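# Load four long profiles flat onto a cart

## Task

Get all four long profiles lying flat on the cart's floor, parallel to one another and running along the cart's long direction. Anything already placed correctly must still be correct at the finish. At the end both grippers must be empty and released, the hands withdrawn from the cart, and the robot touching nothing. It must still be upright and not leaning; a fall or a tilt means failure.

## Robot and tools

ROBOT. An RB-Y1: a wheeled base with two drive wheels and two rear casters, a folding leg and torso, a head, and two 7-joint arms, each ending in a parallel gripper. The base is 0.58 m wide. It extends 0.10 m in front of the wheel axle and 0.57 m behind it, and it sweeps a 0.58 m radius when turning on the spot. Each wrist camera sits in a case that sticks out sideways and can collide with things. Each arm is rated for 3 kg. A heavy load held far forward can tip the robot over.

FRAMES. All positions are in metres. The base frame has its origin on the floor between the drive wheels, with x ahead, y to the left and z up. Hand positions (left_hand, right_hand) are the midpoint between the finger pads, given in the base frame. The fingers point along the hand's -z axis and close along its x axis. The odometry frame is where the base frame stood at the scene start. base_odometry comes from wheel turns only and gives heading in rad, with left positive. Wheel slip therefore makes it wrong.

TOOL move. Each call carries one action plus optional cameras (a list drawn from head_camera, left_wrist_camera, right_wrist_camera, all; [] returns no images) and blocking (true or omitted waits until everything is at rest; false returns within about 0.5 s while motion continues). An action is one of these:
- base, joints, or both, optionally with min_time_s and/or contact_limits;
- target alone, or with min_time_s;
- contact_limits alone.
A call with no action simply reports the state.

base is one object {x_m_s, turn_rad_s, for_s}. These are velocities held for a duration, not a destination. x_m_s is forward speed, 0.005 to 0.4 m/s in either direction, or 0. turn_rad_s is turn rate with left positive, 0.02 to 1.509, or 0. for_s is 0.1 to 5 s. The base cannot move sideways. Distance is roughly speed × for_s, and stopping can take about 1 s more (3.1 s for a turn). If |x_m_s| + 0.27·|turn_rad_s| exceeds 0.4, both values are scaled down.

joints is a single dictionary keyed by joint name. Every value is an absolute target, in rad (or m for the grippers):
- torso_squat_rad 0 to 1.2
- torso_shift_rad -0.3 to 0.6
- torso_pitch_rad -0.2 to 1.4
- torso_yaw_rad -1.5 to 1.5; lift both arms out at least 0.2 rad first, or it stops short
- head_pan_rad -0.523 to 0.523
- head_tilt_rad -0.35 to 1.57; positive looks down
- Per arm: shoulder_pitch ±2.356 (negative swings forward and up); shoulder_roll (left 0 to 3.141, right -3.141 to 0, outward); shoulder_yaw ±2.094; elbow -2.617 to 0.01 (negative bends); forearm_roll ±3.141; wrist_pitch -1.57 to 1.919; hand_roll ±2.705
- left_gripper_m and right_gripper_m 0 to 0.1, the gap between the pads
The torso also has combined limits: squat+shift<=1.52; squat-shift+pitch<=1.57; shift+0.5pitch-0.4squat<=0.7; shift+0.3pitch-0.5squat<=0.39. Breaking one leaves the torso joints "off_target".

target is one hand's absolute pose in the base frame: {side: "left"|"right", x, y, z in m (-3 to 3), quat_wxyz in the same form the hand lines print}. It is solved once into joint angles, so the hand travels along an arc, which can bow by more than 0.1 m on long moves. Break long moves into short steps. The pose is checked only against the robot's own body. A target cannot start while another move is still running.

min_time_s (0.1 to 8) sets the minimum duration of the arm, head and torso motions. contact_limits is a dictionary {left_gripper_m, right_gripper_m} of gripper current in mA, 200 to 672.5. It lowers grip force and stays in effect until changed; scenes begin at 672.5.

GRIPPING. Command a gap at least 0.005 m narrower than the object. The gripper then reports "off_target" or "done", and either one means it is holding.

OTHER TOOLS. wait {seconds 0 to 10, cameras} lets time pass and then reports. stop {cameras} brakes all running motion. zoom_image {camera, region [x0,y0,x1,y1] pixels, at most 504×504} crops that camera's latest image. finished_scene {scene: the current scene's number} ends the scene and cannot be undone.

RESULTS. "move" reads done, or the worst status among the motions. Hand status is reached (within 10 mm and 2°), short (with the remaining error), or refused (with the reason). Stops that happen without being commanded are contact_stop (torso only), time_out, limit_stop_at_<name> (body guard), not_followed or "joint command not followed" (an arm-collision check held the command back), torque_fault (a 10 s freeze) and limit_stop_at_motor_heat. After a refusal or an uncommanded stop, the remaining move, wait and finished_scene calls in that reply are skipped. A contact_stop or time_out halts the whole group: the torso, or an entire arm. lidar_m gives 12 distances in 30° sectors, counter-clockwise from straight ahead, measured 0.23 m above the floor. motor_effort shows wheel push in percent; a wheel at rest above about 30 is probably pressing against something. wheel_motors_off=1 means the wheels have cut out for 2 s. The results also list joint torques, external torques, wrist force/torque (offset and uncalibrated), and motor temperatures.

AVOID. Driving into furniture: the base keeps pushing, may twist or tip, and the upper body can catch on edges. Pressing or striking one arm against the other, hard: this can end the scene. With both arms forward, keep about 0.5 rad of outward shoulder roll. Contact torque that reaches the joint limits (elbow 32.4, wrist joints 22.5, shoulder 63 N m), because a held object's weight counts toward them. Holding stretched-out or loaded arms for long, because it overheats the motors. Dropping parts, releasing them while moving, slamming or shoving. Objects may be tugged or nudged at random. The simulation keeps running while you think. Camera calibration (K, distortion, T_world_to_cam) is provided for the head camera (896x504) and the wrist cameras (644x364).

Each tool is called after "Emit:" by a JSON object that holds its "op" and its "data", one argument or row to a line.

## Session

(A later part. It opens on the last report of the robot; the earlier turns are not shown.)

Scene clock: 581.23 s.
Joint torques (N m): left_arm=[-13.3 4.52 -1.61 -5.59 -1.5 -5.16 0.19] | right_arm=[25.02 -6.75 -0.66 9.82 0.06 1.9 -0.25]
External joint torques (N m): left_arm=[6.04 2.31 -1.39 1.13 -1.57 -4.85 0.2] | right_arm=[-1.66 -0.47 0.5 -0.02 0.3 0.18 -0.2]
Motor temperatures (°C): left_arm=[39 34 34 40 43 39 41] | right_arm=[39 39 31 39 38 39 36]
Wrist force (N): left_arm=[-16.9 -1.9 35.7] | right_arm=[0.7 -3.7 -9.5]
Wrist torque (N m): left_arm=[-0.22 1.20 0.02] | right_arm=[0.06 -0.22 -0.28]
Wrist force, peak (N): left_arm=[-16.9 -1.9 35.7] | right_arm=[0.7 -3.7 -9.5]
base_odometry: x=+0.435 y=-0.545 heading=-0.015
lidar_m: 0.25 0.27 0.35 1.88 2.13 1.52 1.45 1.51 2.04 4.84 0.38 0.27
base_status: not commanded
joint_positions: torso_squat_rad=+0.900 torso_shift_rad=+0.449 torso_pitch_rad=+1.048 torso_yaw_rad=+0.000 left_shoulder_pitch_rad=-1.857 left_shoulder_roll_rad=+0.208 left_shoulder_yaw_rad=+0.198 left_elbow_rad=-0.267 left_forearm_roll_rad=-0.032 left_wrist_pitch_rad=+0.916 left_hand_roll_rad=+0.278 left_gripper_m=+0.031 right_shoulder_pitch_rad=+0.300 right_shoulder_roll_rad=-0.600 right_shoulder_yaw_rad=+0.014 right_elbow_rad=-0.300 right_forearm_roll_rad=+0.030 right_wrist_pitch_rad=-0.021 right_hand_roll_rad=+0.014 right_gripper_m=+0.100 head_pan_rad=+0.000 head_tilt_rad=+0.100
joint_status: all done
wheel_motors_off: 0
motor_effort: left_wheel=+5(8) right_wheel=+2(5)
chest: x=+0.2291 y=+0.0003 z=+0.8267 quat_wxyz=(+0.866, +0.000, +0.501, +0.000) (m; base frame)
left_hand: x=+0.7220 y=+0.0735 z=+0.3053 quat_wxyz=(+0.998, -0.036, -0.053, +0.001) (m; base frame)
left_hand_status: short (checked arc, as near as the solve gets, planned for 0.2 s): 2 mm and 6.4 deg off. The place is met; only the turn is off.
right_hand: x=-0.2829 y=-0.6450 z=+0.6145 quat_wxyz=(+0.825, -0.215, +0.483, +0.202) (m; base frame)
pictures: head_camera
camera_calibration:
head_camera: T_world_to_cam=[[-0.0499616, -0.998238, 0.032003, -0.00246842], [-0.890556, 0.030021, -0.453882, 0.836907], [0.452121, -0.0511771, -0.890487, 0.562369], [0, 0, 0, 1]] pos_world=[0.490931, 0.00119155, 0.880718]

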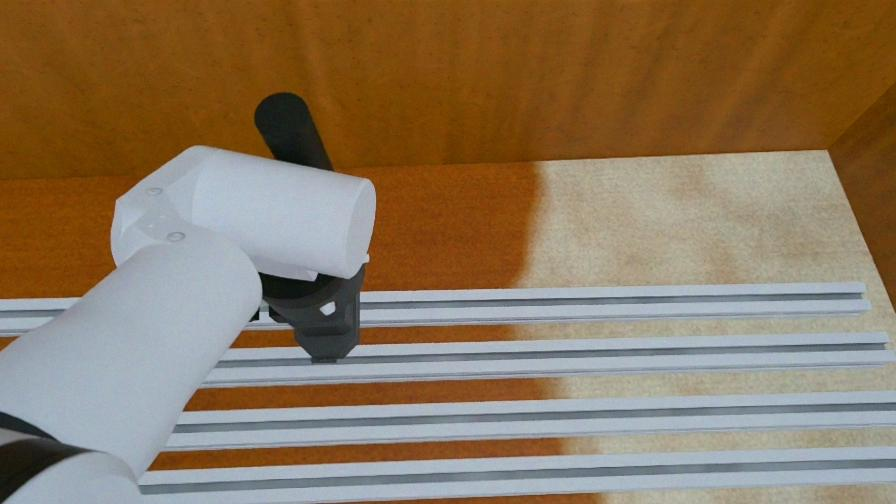

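Emit:
{"op": "move", "data": {
  "joints": {"left_gripper_m":0.055},
  "cameras": []
}}

Emit:
{"op": "move", "data": {
  "target": {"side":"left","x":0.716,"y":0.072,"z":0.38,"quat_wxyz":[0.9998,-0.02,0,0]},
  "cameras": ["head_camera","left_wrist_camera"]
}}

Emit:
{"op": "move", "data": {
  "joints": {"torso_squat_rad":0.6,"torso_shift_rad":0.1,"torso_pitch_rad":0.5,"head_tilt_rad":0.5},
  "cameras": []
}}

Emit:
{"op": "move", "data": {
  "joints": {"torso_squat_rad":0.3,"torso_shift_rad":0,"torso_pitch_rad":0.3,"head_tilt_rad":0.8},
  "cameras": ["head_camera"]
}}

Emit:
{"op": "move", "data": {
  "base": {"x_m_s":-0.3,"for_s":1.5},
  "joints": {"head_tilt_rad":0.6},
  "cameras": ["head_camera"]
}}

Emit:
{"op": "move", "data": {
  "joints": {"left_shoulder_roll_rad":0.6},
  "cameras": ["head_camera"]
}}

Scene clock: 587.53 s.
Wrist force, peak (N): left_arm=[-16.8 -1.6 36.4] | right_arm=[0.9 -3.8 -9.8]
move: done
joint_status: all done
wheel_motors_off: 0
motor_effort: left_wheel=+1(5) right_wheel=+3(6)
pictures: none

Scene clock: 588.87 s.
Wrist force, peak (N): left_arm=[12.3 -2.5 26.1] | right_arm=[1.0 -3.8 -9.8]
move: done
joint_status: all done
wheel_motors_off: 0
motor_effort: left_wheel=-4(5) right_wheel=+0(4)
left_hand_status: reached (checked arc, planned for 0.9 s): 1 mm and 0.2 deg off.
pictures: head_camera, left_wrist_camera
camera_calibration:
head_camera: T_world_to_cam=[[-0.0499439, -0.998236, 0.0321112, -0.00252656], [-0.891191, 0.0300279, -0.452633, 0.836262], [0.450871, -0.0512235, -0.891118, 0.562562], [0, 0, 0, 1]]
left_wrist_camera: T_world_to_cam=[[0.999307, 0.0224843, 0.029668, -0.728663], [0.00420765, -0.860099, 0.510111, -0.10243], [0.0369869, -0.509632, -0.859597, 0.415072], [0, 0, 0, 1]]

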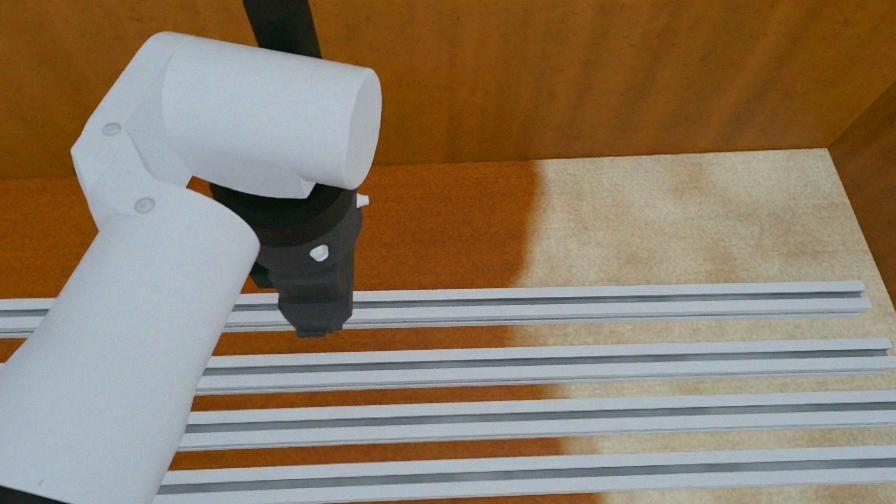

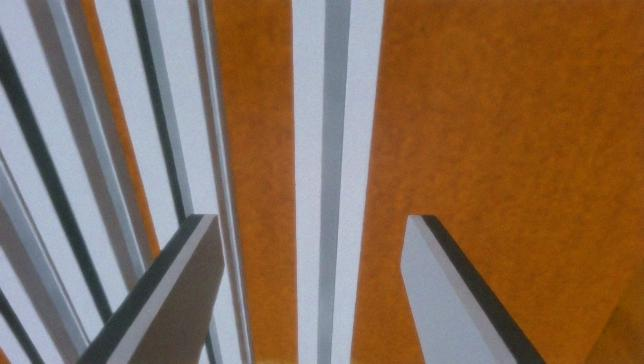

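Scene clock: 592.13 s.
Wrist force, peak (N): left_arm=[-0.8 0.5 -10.3] | right_arm=[-1.5 -2.1 -11.7]
move: done
joint_status: all done
wheel_motors_off: 0
motor_effort: left_wheel=-1(4) right_wheel=+1(4)
pictures: none

Scene clock: 593.93 s.
Wrist force, peak (N): left_arm=[-4.0 0.6 -9.0] | right_arm=[-2.4 -1.9 -12.1]
move: done
joint_status: all done
wheel_motors_off: 0
motor_effort: left_wheel=+1(3) right_wheel=+2(4)
pictures: head_camera
camera_calibration:
head_camera: T_world_to_cam=[[-0.0518317, -0.99821, 0.0298429, -0.0396113], [-0.867477, 0.0301981, -0.496559, 0.717603], [0.494769, -0.0516256, -0.86749, 1.20922], [0, 0, 0, 1]]

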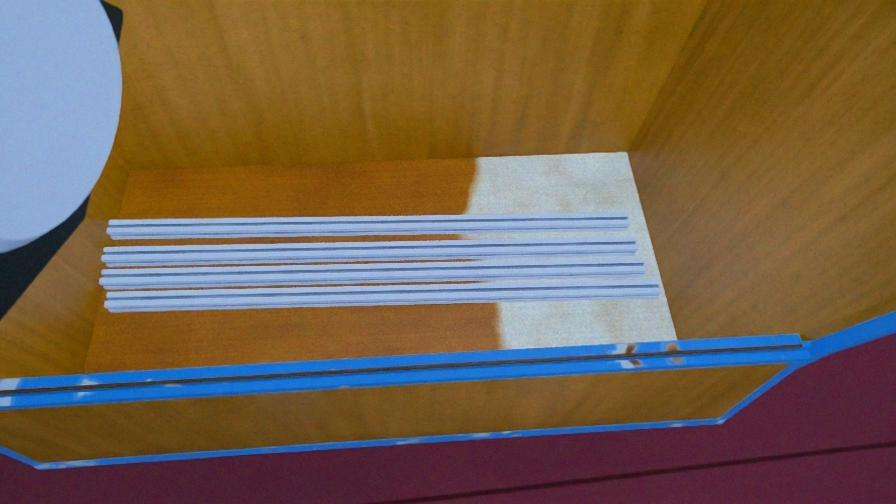

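Scene clock: 596.77 s.
Wrist force, peak (N): left_arm=[-5.1 0.2 -7.8] | right_arm=[-2.8 -1.9 -12.2]
move: done
base_status: done (sent for 1.5 of 1.5 s)
joint_status: all done
wheel_motors_off: 0
motor_effort: left_wheel=-23(42) right_wheel=+26(43)
pictures: head_camera
camera_calibration:
head_camera: T_world_to_cam=[[-0.0565834, -0.998218, 0.0189552, -0.0243037], [-0.751589, 0.0300906, -0.658945, 0.956312], [0.657201, -0.051532, -0.751952, 1.0532], [0, 0, 0, 1]]

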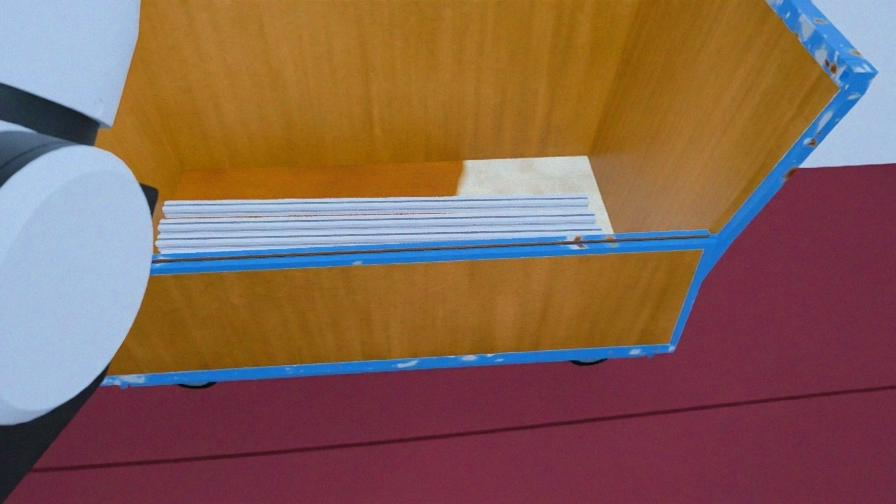

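Scene clock: 597.83 s.
Joint torques (N m): left_arm=[-24.31 6.93 0.59 -7.99 -0.38 -1.61 0.17] | right_arm=[11.29 -16.05 -1.3 4.17 0.15 0.59 -0.15]
External joint torques (N m): left_arm=[-1.3 -2.05 -0.28 -0.01 0.01 -0.15 0.21] | right_arm=[-1.5 -0.86 0.77 -0.31 0.28 -0.02 -0.13]
Wrist force (N): left_arm=[-5.1 0.2 -7.1] | right_arm=[-2.6 -1.8 -11.9]
Wrist torque (N m): left_arm=[-0.26 -0.41 0.30] | right_arm=[-0.09 -0.33 -0.31]
Wrist force, peak (N): left_arm=[-5.5 -0.8 -7.9] | right_arm=[-2.7 -2.1 -12.2]
move: done
base_odometry: x=-0.015 y=-0.538 heading=-0.018
lidar_m: 0.70 0.73 1.42 4.59 1.48 1.06 1.00 1.03 1.37 3.56 2.24 0.74
joint_positions: torso_squat_rad=+0.300 torso_shift_rad=+0.000 torso_pitch_rad=+0.300 torso_yaw_rad=+0.000 left_shoulder_pitch_rad=-1.719 left_shoulder_roll_rad=+0.600 left_shoulder_yaw_rad=+0.180 left_elbow_rad=-0.861 left_forearm_roll_rad=-0.047 left_wrist_pitch_rad=+1.481 left_hand_roll_rad=+0.276 left_gripper_m=+0.055 right_shoulder_pitch_rad=+0.300 right_shoulder_roll_rad=-0.600 right_shoulder_yaw_rad=+0.014 right_elbow_rad=-0.300 right_forearm_roll_rad=+0.030 right_wrist_pitch_rad=-0.021 right_hand_roll_rad=+0.014 right_gripper_m=+0.100 head_pan_rad=+0.000 head_tilt_rad=+0.600
joint_status: all done
wheel_motors_off: 0
motor_effort: left_wheel=-23(24) right_wheel=+25(27)
chest: x=-0.1365 y=+0.0004 z=+1.2448 quat_wxyz=(+0.989, +0.000, +0.149, +0.000) (m; base frame)
left_hand: x=+0.5334 y=+0.3400 z=+1.3444 quat_wxyz=(+0.884, +0.084, -0.427, +0.170) (m; base frame)
right_hand: x=-0.3672 y=-0.6450 z=+0.7409 quat_wxyz=(+0.944, -0.274, +0.148, +0.109) (m; base frame)
pictures: head_camera
camera_calibration:
head_camera: T_world_to_cam=[[-0.0565284, -0.998219, 0.0190455, -0.0243576], [-0.751596, 0.02999, -0.658942, 0.956311], [0.657198, -0.0515635, -0.751952, 1.05319], [0, 0, 0, 1]]

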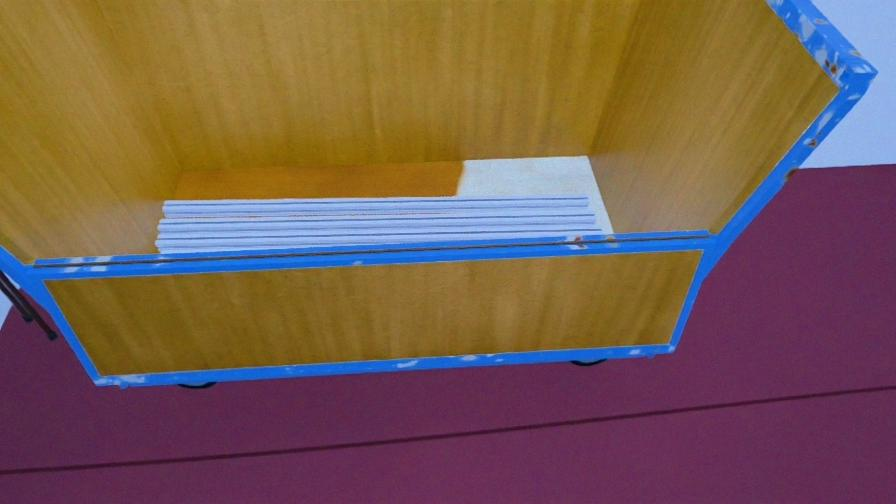

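Emit:
{"op": "move", "data": {
  "base": {"x_m_s":-0.2,"for_s":1.0},
  "cameras": []
}}

Emit:
{"op": "finished_scene", "data": {
  "scene": 2
}}

Scene clock: 601.90 s.
Joint torques (N m): left_arm=[-24.15 8.72 0.53 -7.5 -0.28 -1.55 0.16] | right_arm=[11.02 -16.18 -1.7 4.22 -0.02 0.41 -0.24]
External joint torques (N m): left_arm=[-1.14 -0.2 -0.35 0.47 0.11 -0.09 0.2] | right_arm=[-1.77 -0.99 0.37 -0.26 0.12 -0.21 -0.22]
Wrist force (N): left_arm=[-5.4 0.6 -6.9] | right_arm=[-2.6 -1.9 -11.9]
Wrist torque (N m): left_arm=[-0.27 -0.43 0.27] | right_arm=[-0.08 -0.35 -0.30]
Wrist force, peak (N): left_arm=[-5.4 0.5 -7.6] | right_arm=[-2.7 -2.1 -12.1]
move: done
base_odometry: x=-0.215 y=-0.534 heading=-0.020
lidar_m: 0.90 0.93 1.54 3.69 1.20 0.84 0.80 0.83 1.12 2.82 2.55 0.96
base_status: done (sent for 1 of 1 s)
joint_positions: torso_squat_rad=+0.300 torso_shift_rad=+0.000 torso_pitch_rad=+0.300 torso_yaw_rad=+0.000 left_shoulder_pitch_rad=-1.719 left_shoulder_roll_rad=+0.600 left_shoulder_yaw_rad=+0.180 left_elbow_rad=-0.861 left_forearm_roll_rad=-0.047 left_wrist_pitch_rad=+1.481 left_hand_roll_rad=+0.276 left_gripper_m=+0.055 right_shoulder_pitch_rad=+0.300 right_shoulder_roll_rad=-0.600 right_shoulder_yaw_rad=+0.014 right_elbow_rad=-0.300 right_forearm_roll_rad=+0.030 right_wrist_pitch_rad=-0.021 right_hand_roll_rad=+0.014 right_gripper_m=+0.100 head_pan_rad=+0.000 head_tilt_rad=+0.600
wheel_motors_off: 0
motor_effort: left_wheel=-23(48) right_wheel=+23(43)
chest: x=-0.1366 y=+0.0004 z=+1.2448 quat_wxyz=(+0.989, +0.000, +0.149, +0.000) (m; base frame)
left_hand: x=+0.5334 y=+0.3398 z=+1.3445 quat_wxyz=(+0.884, +0.083, -0.427, +0.170) (m; base frame)
right_hand: x=-0.3673 y=-0.6450 z=+0.7409 quat_wxyz=(+0.944, -0.274, +0.148, +0.109) (m; base frame)
pictures: none

The scene is finished: the task was done.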